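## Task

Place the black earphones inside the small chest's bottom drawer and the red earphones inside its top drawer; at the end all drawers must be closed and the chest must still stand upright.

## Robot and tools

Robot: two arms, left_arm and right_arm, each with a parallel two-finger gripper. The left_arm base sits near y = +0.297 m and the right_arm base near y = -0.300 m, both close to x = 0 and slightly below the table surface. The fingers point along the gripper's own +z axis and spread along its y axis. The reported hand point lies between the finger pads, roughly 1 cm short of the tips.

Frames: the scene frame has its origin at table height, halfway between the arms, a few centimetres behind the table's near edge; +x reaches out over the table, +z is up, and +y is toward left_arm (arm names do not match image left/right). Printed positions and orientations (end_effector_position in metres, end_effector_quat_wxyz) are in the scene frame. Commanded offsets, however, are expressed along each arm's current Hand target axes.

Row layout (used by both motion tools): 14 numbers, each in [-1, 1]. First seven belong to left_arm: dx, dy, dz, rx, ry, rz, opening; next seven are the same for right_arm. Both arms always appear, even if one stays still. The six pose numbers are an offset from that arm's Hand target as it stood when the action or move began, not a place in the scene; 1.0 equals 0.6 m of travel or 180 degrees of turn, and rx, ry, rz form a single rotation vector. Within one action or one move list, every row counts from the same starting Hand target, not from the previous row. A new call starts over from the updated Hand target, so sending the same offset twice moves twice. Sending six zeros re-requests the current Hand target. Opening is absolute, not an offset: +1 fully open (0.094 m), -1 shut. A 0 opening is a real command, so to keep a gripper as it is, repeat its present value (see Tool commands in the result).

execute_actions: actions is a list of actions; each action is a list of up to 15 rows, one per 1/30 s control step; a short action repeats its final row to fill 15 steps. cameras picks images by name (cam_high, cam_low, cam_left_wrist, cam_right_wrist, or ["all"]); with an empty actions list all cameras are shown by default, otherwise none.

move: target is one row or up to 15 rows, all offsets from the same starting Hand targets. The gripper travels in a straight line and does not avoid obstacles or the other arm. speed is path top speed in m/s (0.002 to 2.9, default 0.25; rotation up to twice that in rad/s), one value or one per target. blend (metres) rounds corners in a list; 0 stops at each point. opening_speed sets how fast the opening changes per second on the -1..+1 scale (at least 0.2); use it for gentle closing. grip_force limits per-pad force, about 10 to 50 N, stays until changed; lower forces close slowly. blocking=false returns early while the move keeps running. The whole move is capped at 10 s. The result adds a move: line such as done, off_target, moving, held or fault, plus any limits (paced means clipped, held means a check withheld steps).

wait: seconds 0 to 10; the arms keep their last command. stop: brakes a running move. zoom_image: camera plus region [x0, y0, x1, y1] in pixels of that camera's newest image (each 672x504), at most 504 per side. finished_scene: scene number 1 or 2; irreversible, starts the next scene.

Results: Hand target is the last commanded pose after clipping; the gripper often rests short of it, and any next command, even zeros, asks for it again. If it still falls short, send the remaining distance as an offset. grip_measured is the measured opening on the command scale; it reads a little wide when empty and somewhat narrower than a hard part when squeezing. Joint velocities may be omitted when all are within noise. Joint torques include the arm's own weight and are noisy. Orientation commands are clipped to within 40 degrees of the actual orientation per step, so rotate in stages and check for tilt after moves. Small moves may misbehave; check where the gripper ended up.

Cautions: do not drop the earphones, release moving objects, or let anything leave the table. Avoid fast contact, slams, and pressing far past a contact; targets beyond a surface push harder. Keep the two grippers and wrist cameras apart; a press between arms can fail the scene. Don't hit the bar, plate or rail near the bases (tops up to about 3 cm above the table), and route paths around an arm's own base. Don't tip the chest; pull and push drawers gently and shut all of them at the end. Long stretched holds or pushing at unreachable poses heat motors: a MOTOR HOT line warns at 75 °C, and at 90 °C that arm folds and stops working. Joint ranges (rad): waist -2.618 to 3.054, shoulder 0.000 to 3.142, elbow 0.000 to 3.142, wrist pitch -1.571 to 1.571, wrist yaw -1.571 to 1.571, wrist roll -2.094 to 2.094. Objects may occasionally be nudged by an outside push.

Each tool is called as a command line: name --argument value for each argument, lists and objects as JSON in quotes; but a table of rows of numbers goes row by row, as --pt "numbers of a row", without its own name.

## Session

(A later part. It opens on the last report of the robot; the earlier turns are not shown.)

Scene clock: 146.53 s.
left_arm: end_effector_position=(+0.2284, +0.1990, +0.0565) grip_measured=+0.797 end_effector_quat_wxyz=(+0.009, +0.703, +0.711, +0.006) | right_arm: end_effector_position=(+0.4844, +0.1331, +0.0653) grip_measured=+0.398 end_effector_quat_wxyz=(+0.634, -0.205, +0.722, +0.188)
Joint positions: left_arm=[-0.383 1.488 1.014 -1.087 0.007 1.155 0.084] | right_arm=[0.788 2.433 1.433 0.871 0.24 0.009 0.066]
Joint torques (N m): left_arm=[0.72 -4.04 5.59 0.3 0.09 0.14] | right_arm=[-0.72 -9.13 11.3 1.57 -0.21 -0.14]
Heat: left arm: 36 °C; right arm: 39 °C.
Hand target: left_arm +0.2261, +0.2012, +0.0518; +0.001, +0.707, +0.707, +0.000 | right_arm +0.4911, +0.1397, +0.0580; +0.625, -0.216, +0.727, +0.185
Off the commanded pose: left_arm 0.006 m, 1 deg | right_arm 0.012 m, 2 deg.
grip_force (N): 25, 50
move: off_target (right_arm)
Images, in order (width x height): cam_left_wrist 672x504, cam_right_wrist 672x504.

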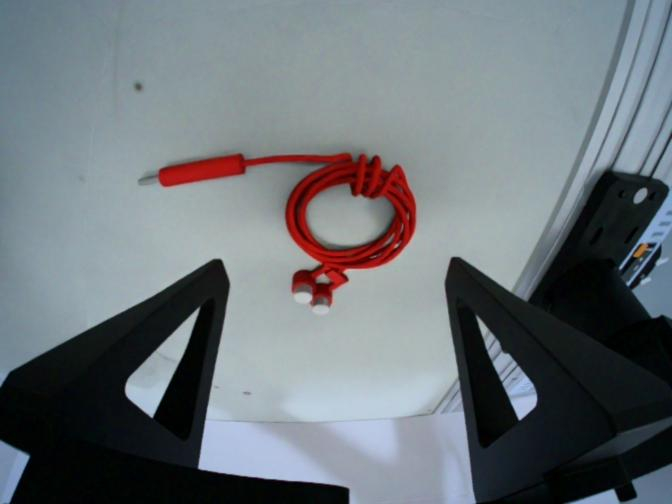

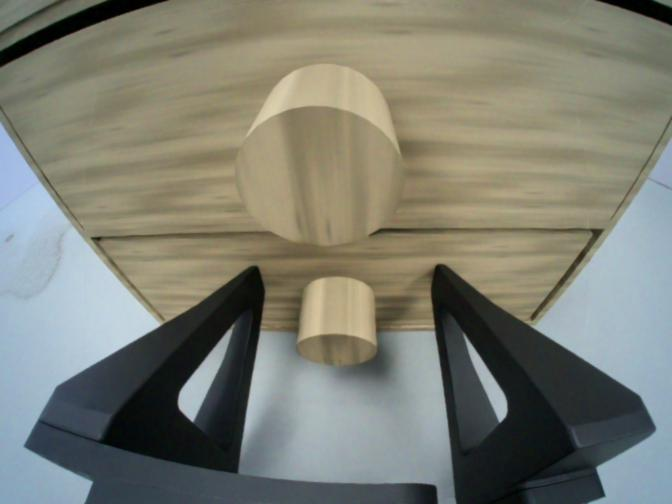

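move --pt "0.005 -0.0117 0.0727 0 0 0 0.8 -0.0055 0 -0.186 0 0 0 0.4" --pt "0.005 -0.0117 0.0727 0 0 0 0.0 -0.0055 0 -0.186 0 0 0 1" --pt "0.005 -0.0117 -0.11 0 0 0 0.0 -0.226 0 -0.165 0 -0.02 0 1" --speed '[0.15,0.15,0.2]' --cameras '["cam_low","cam_left_wrist","cam_right_wrist"]'

zoom_image --camera "cam_right_wrist" --region '[60, 0, 564, 360]'

Scene clock: 158.47 s.
left_arm: end_effector_position=(+0.2202, +0.2026, +0.1094) grip_measured=+0.003 end_effector_quat_wxyz=(-0.004, +0.703, +0.711, +0.001) | right_arm: end_effector_position=(+0.4233, +0.0977, +0.1823) grip_measured=+0.998 end_effector_quat_wxyz=(+0.632, -0.217, +0.720, +0.187)
Joint positions: left_arm=[-0.38 1.457 1.198 -1.331 0.007 1.158 0.047] | right_arm=[0.839 1.956 1.181 0.639 0.277 -0.002 0.094]
Joint torques (N m): left_arm=[0.73 -6.2 8.08 0.03 0.09 0.13] | right_arm=[-0.64 -10.71 10.18 1.99 -0.04 -0.12]
Heat: left arm: 35 °C; right arm: 38 °C.
Hand target: left_arm +0.2190, +0.2042, +0.1178; +0.001, +0.707, +0.707, +0.000 | right_arm +0.4262, +0.0975, +0.2071; +0.647, -0.210, +0.707, +0.192
Off the commanded pose: left_arm 0.009 m, 1 deg | right_arm 0.025 m, 2 deg.
grip_force (N): 25, 50
move: off_target (right_arm); target 2's new opening was sent with right_arm's hand 0.018 m and 2 deg from that target
Images, in order (width x height): cam_low 672x504, cam_left_wrist 672x504, cam_right_wrist 672x504.

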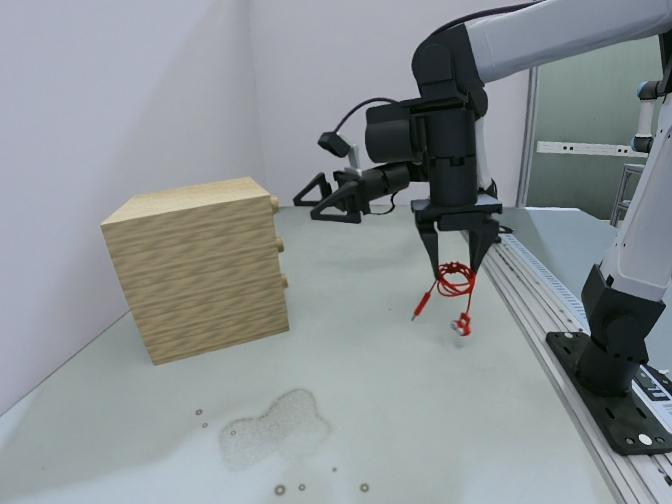

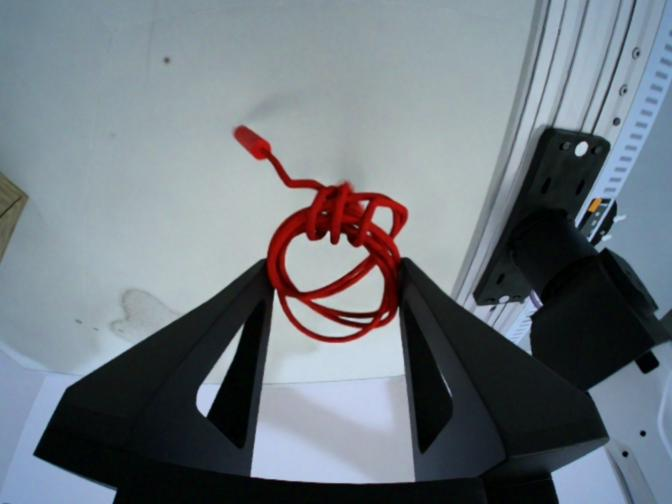

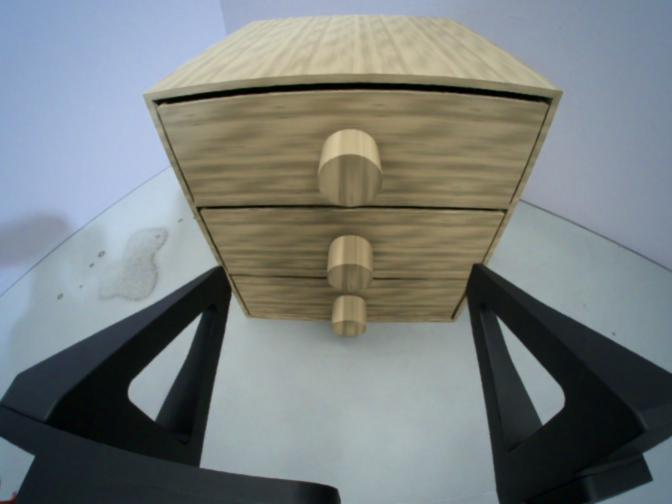

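Scaled by 1.000.

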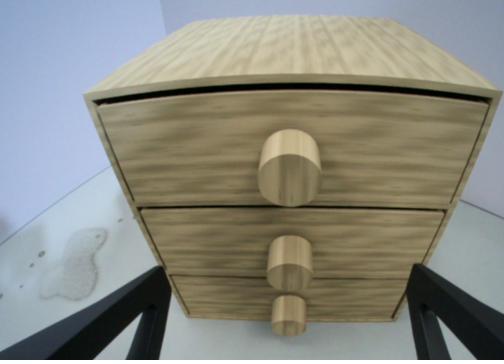

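move --pt "0 0 0 0 0 0 0.0 -0.0165 -0.0025 0.103 0 0 0 1" --pt "0 0 0 0 0 0 0.0 -0.0165 -0.0025 0.103 0 0 0 -1" --speed 0.15 --opening_speed 1.2 --cameras '["cam_right_wrist"]'

Scene clock: 164.77 s.
left_arm: end_effector_position=(+0.2201, +0.2026, +0.1094) grip_measured=+0.003 end_effector_quat_wxyz=(-0.004, +0.703, +0.711, +0.000) | right_arm: end_effector_position=(+0.4758, +0.1253, +0.2020) grip_measured=-0.425 end_effector_quat_wxyz=(+0.641, -0.210, +0.714, +0.189)
Joint positions: left_arm=[-0.38 1.457 1.198 -1.331 0.007 1.158 0.047] | right_arm=[0.797 2.121 1.495 0.517 0.243 -0.006 0.027]
Joint torques (N m): left_arm=[0.72 -6.19 8.09 0.03 0.08 0.13] | right_arm=[-0.34 -9.57 11.3 2 -0.1 -0.07]
Heat: left arm: 35 °C; right arm: 38 °C.
Hand target: left_arm +0.2190, +0.2042, +0.1178; +0.001, +0.707, +0.707, +0.000 | right_arm +0.4794, +0.1303, +0.2113; +0.647, -0.210, +0.707, +0.192
Off the commanded pose: left_arm 0.009 m, 1 deg | right_arm 0.011 m, 1 deg.
grip_force (N): 25, 50
move: off_target (right_arm); target 2's new opening was sent with right_arm's hand 0.012 m and 2 deg from that target
Images, in order (width x height): cam_right_wrist 672x504.

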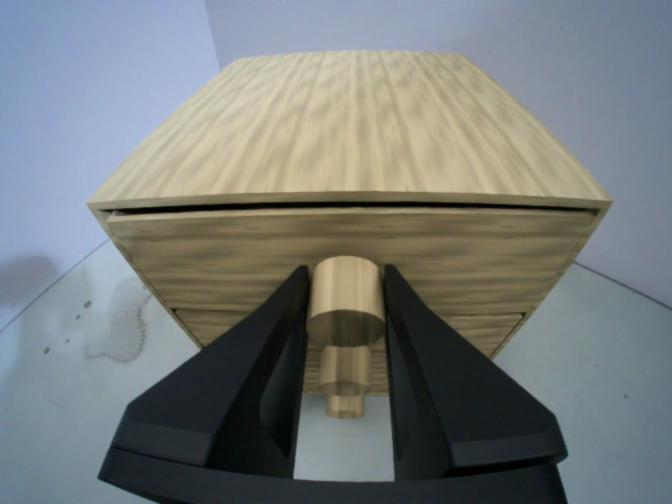

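move --pt "0 0 0 0 0 0 0.0 0.0162 0 -0.1823 0 0 0 -1" --pt "0 0 0 0 0 0 0.0 0.03 0 -0.1823 0 0 0 0.4" --pt "0 0 0 0 0 0 0.0 0.045 0 -0.333 0 0 0 0.4" --pt "-0.1667 0.3633 -0.3917 -0.2025 -0.1547 -0.5564 0.0 -0.033 -0.169 -0.57 0 0 0 0.4" --speed '[0.12,0.2,0.2,0.3]' --blend '[0,0,0.02,0]' --cameras '["all"]'

Scene clock: 179.17 s.
left_arm: end_effector_position=(+0.4356, +0.1027, +0.3564) grip_measured=+0.003 end_effector_quat_wxyz=(+0.424, -0.093, +0.901, -0.008) | right_arm: end_effector_position=(+0.2519, -0.1403, +0.2580) grip_measured=+0.398 end_effector_quat_wxyz=(+0.646, -0.203, +0.711, +0.189)
Joint positions: left_arm=[-0.565 2.157 2.846 -1.519 -0.488 -0.601 0.047] | right_arm=[0.658 0.571 0.501 -0.022 0.114 -0.017 0.066]
Joint torques (N m): left_arm=[-0.21 -8.01 6.82 1.23 -0.59 -0.2] | right_arm=[-0.72 -0.39 9.17 2 -0.21 -0.11]
Heat: left arm: 36 °C; right arm: 38 °C.
Hand target: left_arm +0.4368, +0.1046, +0.3531; +0.339, -0.123, +0.932, +0.045 | right_arm +0.2506, -0.1395, +0.2613; +0.647, -0.210, +0.707, +0.192
Off the commanded pose: left_arm 0.004 m, 13 deg | right_arm 0.004 m, 1 deg.
elbow stopped short (left arm): the move would have taken joint 3 (elbow) straighter than the controller allows.
grip_force (N): 25, 50
move: off_target (left_arm)

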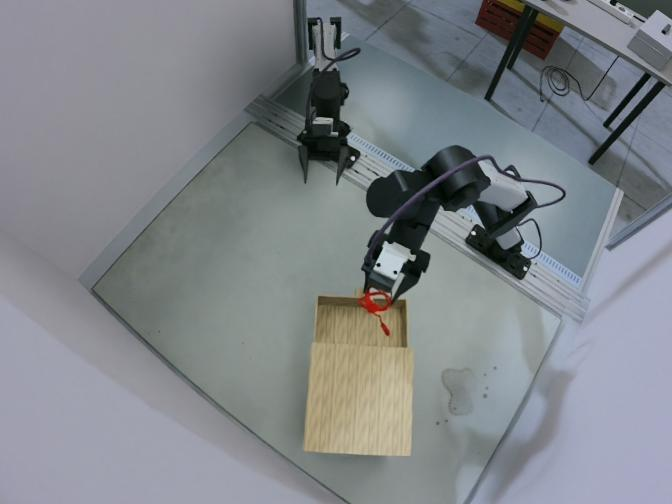

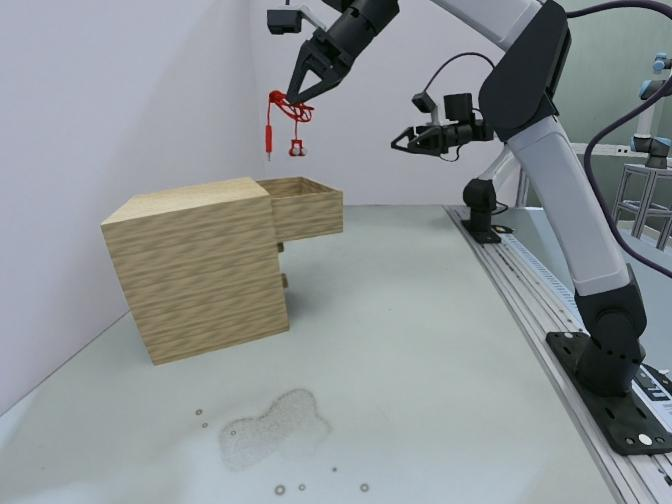

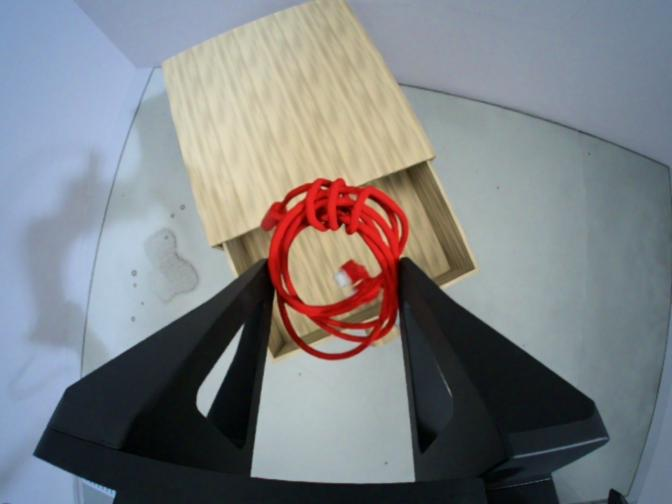

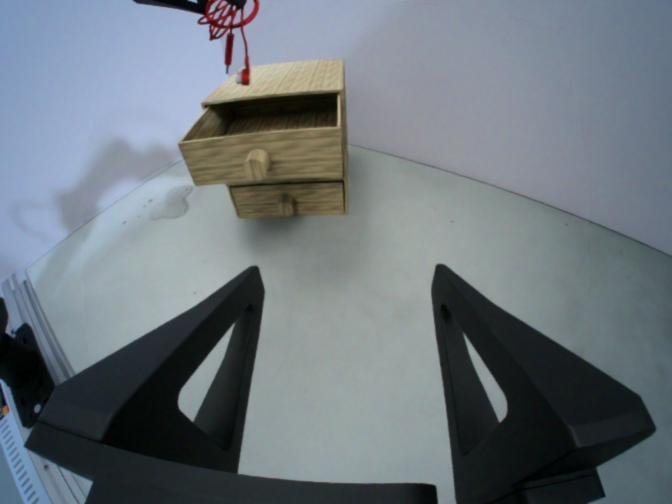

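move --target '[0.0388,0.007,0.0763,0,0,0,0.0,0,0,0,0,0,0,0.4]' --speed 0.12 --cameras '["cam_low","cam_left_wrist","cam_right_wrist"]'

Scene clock: 187.30 s.
left_arm: end_effector_position=(+0.4507, +0.1061, +0.3204) grip_measured=+0.003 end_effector_quat_wxyz=(+0.391, -0.115, +0.913, +0.014) | right_arm: end_effector_position=(+0.2518, -0.1402, +0.2579) grip_measured=+0.398 end_effector_quat_wxyz=(+0.646, -0.204, +0.711, +0.189)
Joint positions: left_arm=[-0.543 2.207 2.802 -1.52 -0.488 -0.65 0.047] | right_arm=[0.658 0.571 0.501 -0.023 0.113 -0.017 0.066]
Joint torques (N m): left_arm=[0.72 -8.83 4.77 0.83 -0.33 -0.18] | right_arm=[-0.94 -0.4 9.06 1.98 -0.19 -0.12]
Heat: left arm: 35 °C; right arm: 39 °C.
Hand target: left_arm +0.4468, +0.1116, +0.3031; +0.339, -0.123, +0.932, +0.045 | right_arm +0.2506, -0.1395, +0.2613; +0.647, -0.210, +0.707, +0.192
Off the commanded pose: left_arm 0.019 m, 7 deg | right_arm 0.004 m, 1 deg.
joint sent to its limit (left arm) — joint 4 (wrist pitch), lower limit. The joint targets are off in orientation, not in position.
grip_force (N): 25, 50
move: off_target (left_arm)
Images, in order (width x height): cam_low 672x504, cam_left_wrist 672x504, cam_right_wrist 672x504.

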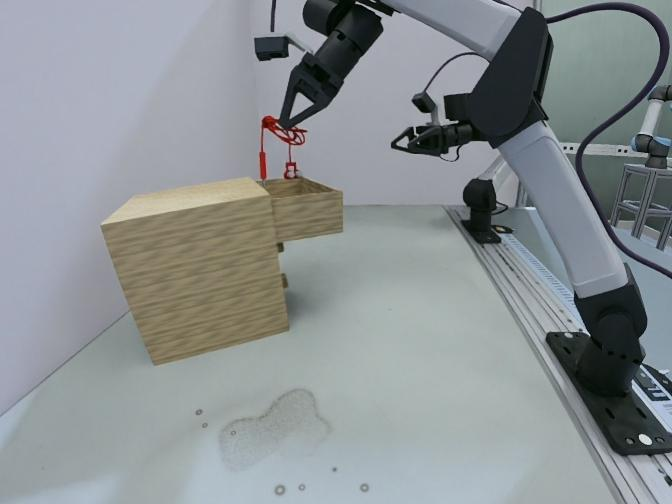

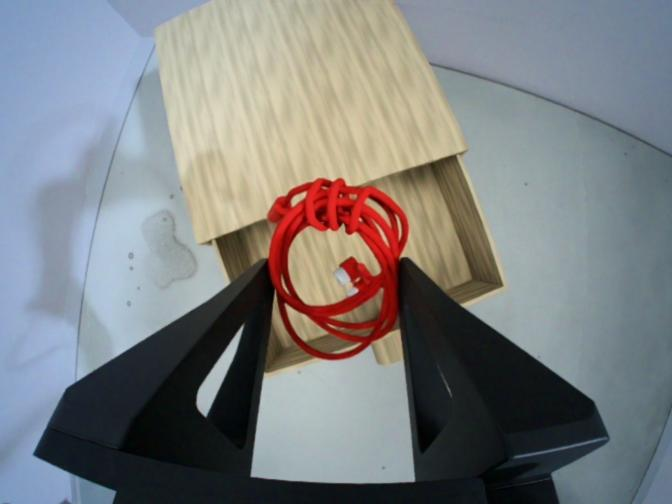

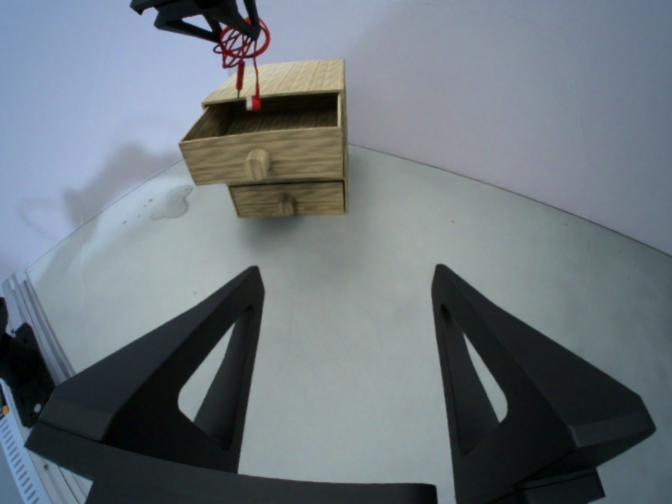

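move --pt "-0.0017 -0.011 -0.0247 0 -0.045 0 0.0 0 0 0 0 0 0 0.4" --pt "0.0518 -0.011 0.0392 0 -0.045 0 0.0 0 0 0 0 0 0 0.4" --speed 0.12 --blend '[0.01,0]' --cameras '["cam_low","cam_left_wrist","cam_right_wrist"]'

Scene clock: 205.57 s.
left_arm: end_effector_position=(+0.4440, +0.0976, +0.2503) grip_measured=+0.003 end_effector_quat_wxyz=(+0.388, -0.117, +0.913, +0.054) | right_arm: end_effector_position=(+0.2518, -0.1402, +0.2579) grip_measured=+0.398 end_effector_quat_wxyz=(+0.646, -0.204, +0.711, +0.189)
Joint positions: left_arm=[-0.596 1.971 2.093 -1.124 -0.58 -0.698 0.047] | right_arm=[0.658 0.571 0.501 -0.023 0.113 -0.017 0.066]
Joint torques (N m): left_arm=[-0.09 -13.11 6 1.22 -0.73 0.03] | right_arm=[-0.77 -0.34 9.31 2 -0.23 -0.09]
Heat: left arm: 34 °C; right arm: 39 °C.
Hand target: left_arm +0.4402, +0.1031, +0.2651; +0.404, -0.120, +0.905, +0.054 | right_arm +0.2506, -0.1395, +0.2614; +0.647, -0.210, +0.707, +0.192
Off the commanded pose: left_arm 0.016 m, 2 deg | right_arm 0.004 m, 1 deg.
grip_force (N): 25, 50
move: off_target (left_arm)
Images, in order (width x height): cam_low 672x504, cam_left_wrist 672x504, cam_right_wrist 672x504.

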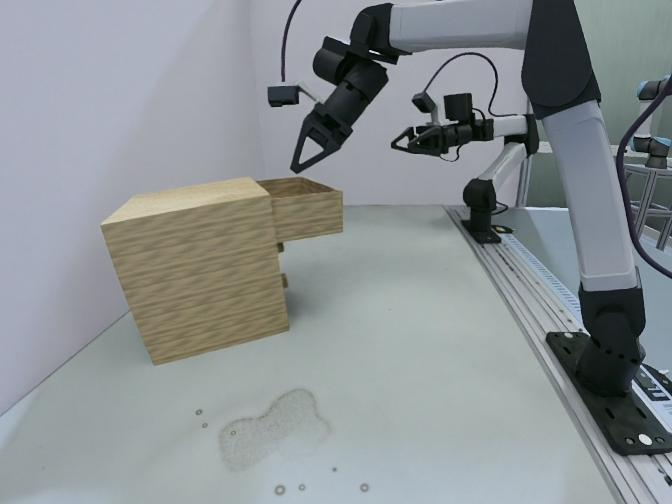

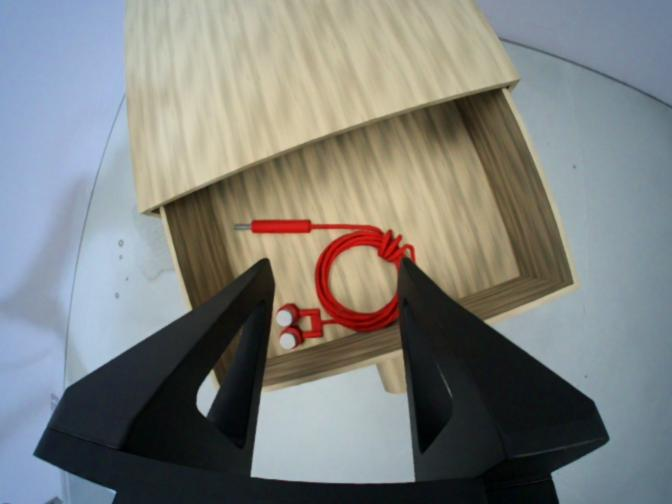

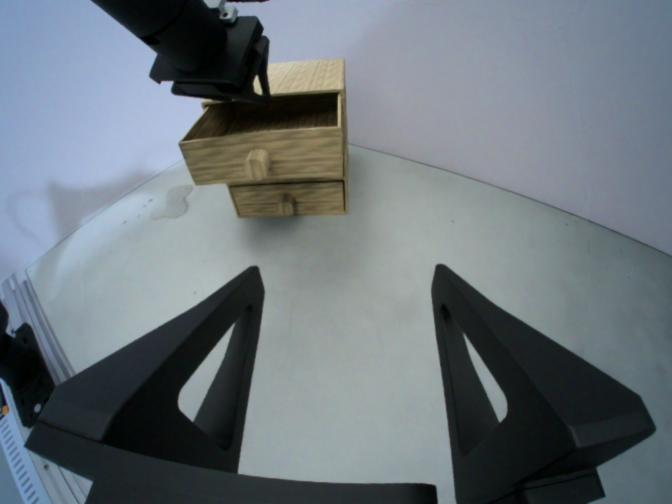

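move --pt "-0.053 0.01 -0.0907 0 0 0 0.2 0 0 0 0 0 0 0.4" --pt "0.1087 0.2895 -0.2737 0 0 0 0.2 0 0 0 0 0 0 0.4" --pt "0.1087 0.2895 -0.2737 0 0 0 0.2 0.0532 0.169 0.2852 0 0 0 0.4" --pt "0.1087 0.2895 -0.2737 0 0 0 0.2 0.022 0.172 0.6 0 0 0 0.4" --speed '[0.2,0.3,0.3,0.12]' --blend '[0.02,0,0,0]' --cameras '["all"]'

Scene clock: 217.17 s.
left_arm: end_effector_position=(+0.2353, +0.2249, +0.3313) grip_measured=+0.197 end_effector_quat_wxyz=(+0.409, -0.118, +0.904, +0.037) | right_arm: end_effector_position=(+0.4880, +0.1335, +0.2129) grip_measured=+0.398 end_effector_quat_wxyz=(+0.644, -0.204, +0.714, +0.185)
Joint positions: left_arm=[-0.702 1.18 1.662 -1.482 -0.639 -0.789 0.056] | right_arm=[0.796 2.163 1.602 0.457 0.257 -0.006 0.066]
Joint torques (N m): left_arm=[-0.55 -1.09 4.93 1.01 -0.76 -0.19] | right_arm=[-0.65 -8.4 12.7 2.01 -0.27 -0.08]
Heat: left arm: 35 °C; right arm: 40 °C.
Hand target: left_arm +0.2350, +0.2277, +0.3264; +0.404, -0.119, +0.905, +0.054 | right_arm +0.4940, +0.1418, +0.2165; +0.647, -0.210, +0.707, +0.192
Off the commanded pose: left_arm 0.006 m, 2 deg | right_arm 0.011 m, 1 deg.
grip_force (N): 25, 50
move: off_target (right_arm)

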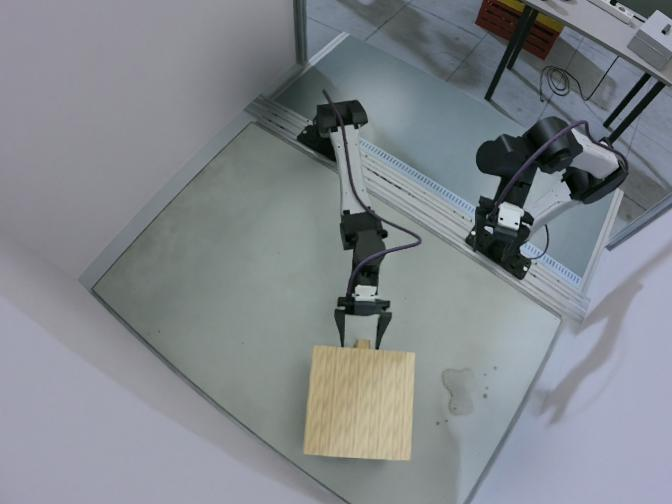

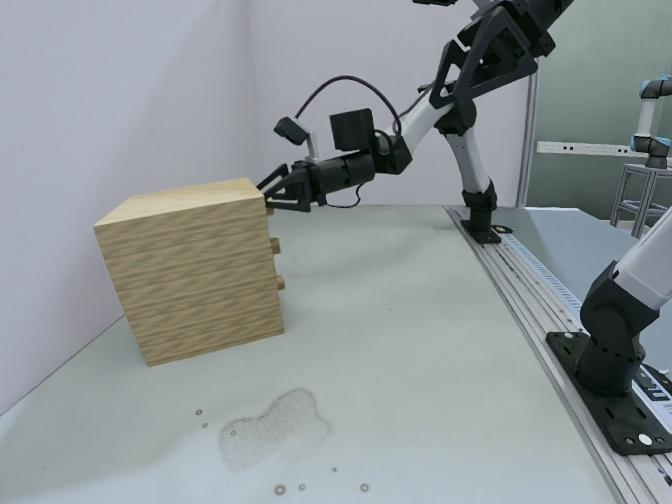

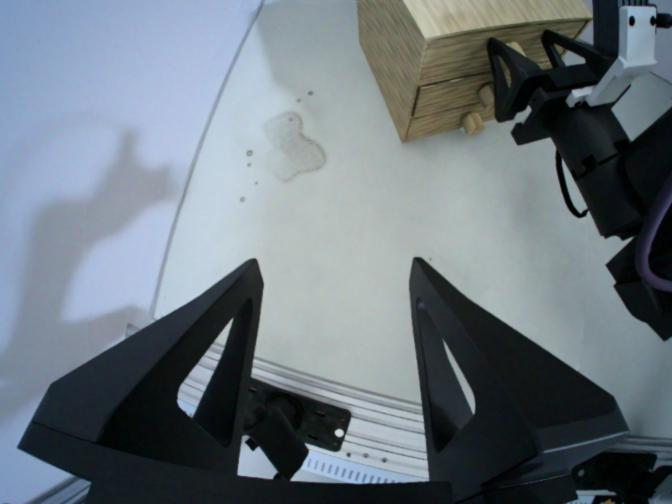

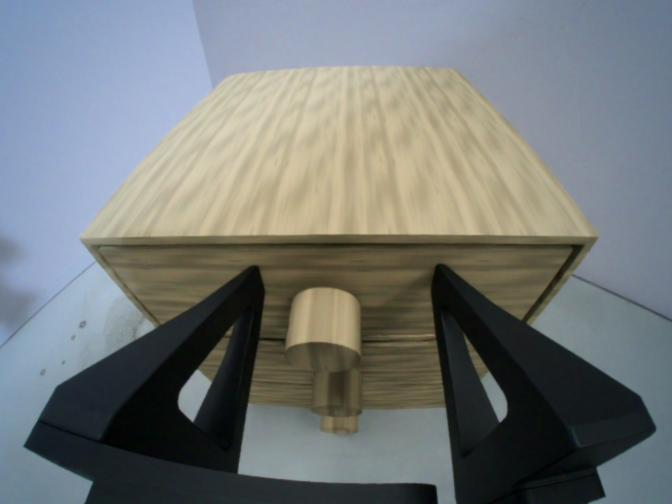

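Closed. Back off and inspect from the front.

move --target '[0,0,0,0,0,0,0.2,0,0,-0.2,0,0,0,0.4]' --speed 0.2 --cameras '["cam_low","cam_left_wrist","cam_right_wrist"]'

zoom_image --camera "cam_right_wrist" --region '[130, 0, 560, 320]'

zoom_image --camera "cam_left_wrist" --region '[340, 0, 620, 160]'

zoom_image --camera "cam_low" --region '[200, 170, 350, 360]'

Scene clock: 220.70 s.
left_arm: end_effector_position=(+0.2353, +0.2249, +0.3313) grip_measured=+0.197 end_effector_quat_wxyz=(+0.409, -0.118, +0.904, +0.037) | right_arm: end_effector_position=(+0.3985, +0.0794, +0.2177) grip_measured=+0.398 end_effector_quat_wxyz=(+0.639, -0.216, +0.714, +0.189)
Joint positions: left_arm=[-0.702 1.18 1.662 -1.482 -0.639 -0.789 0.056] | right_arm=[0.859 1.796 1.103 0.576 0.294 -0.006 0.066]
Joint torques (N m): left_arm=[-0.55 -1.07 4.92 1.01 -0.76 -0.2] | right_arm=[0.39 -9.61 6.54 2.21 0.09 -0.01]
Heat: left arm: 34 °C; right arm: 40 °C.
Hand target: left_arm +0.2350, +0.2277, +0.3264; +0.404, -0.119, +0.905, +0.054 | right_arm +0.3937, +0.0767, +0.2271; +0.647, -0.210, +0.707, +0.192
Off the commanded pose: left_arm 0.006 m, 2 deg | right_arm 0.011 m, 1 deg.
grip_force (N): 25, 50
move: off_target (right_arm)
Images, in order (width x height): cam_low 672x504, cam_left_wrist 672x504, cam_right_wrist 672x504.

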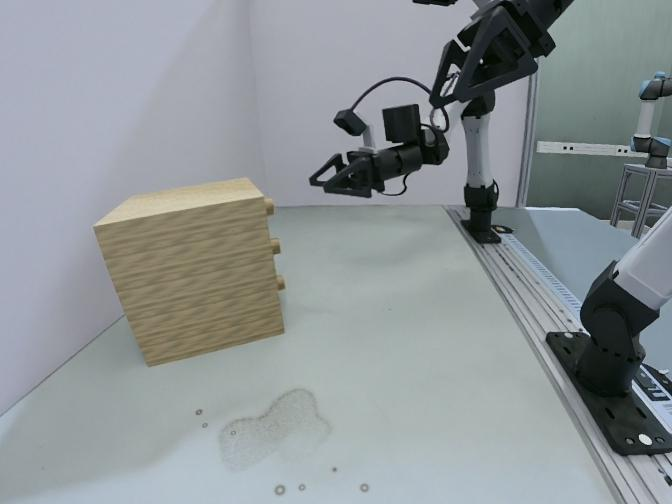

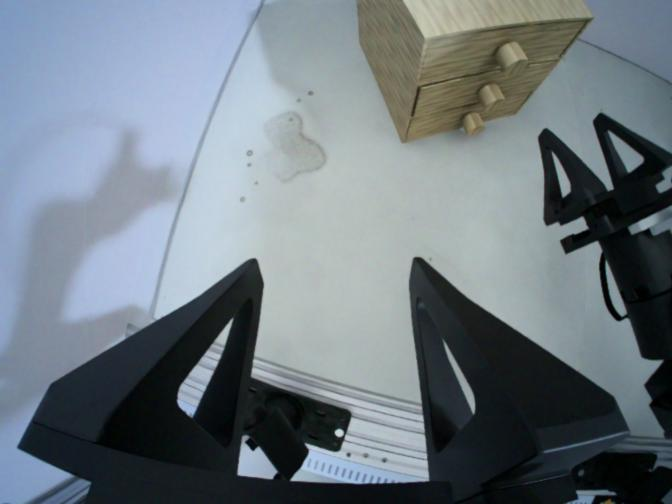

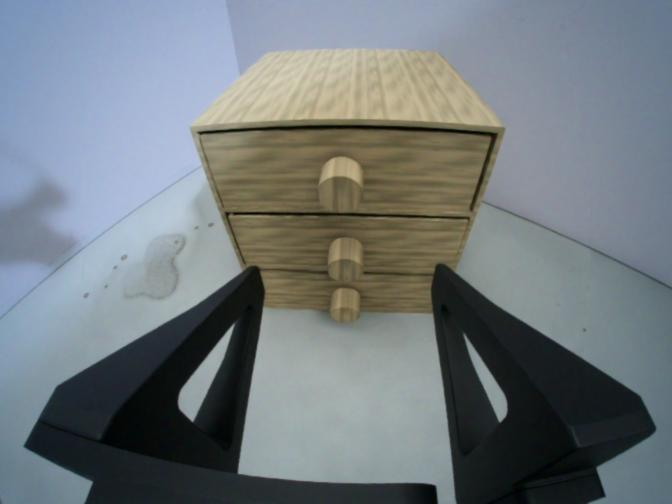

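Scaled by 1.172 from the camera's 672x504 image, which has a finer 960x720 frame.

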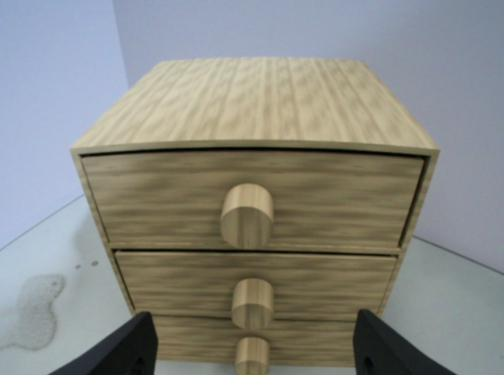

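Scaled by 1.800 from the camera's 672x504 image, which has a finer 960x720 frame.

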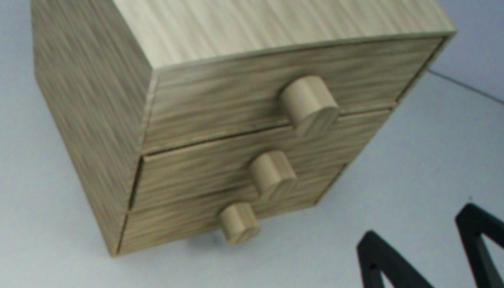

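Scaled by 2.653.

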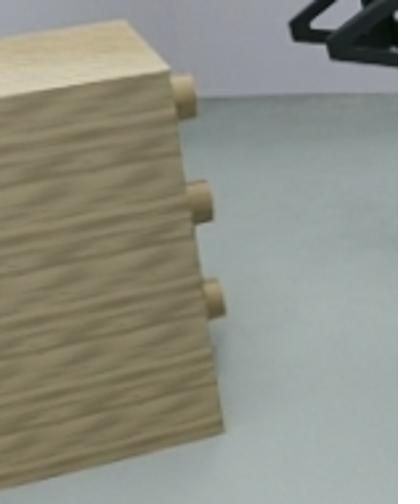

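finished_scene --scene 2

The scene is finished: the task was done.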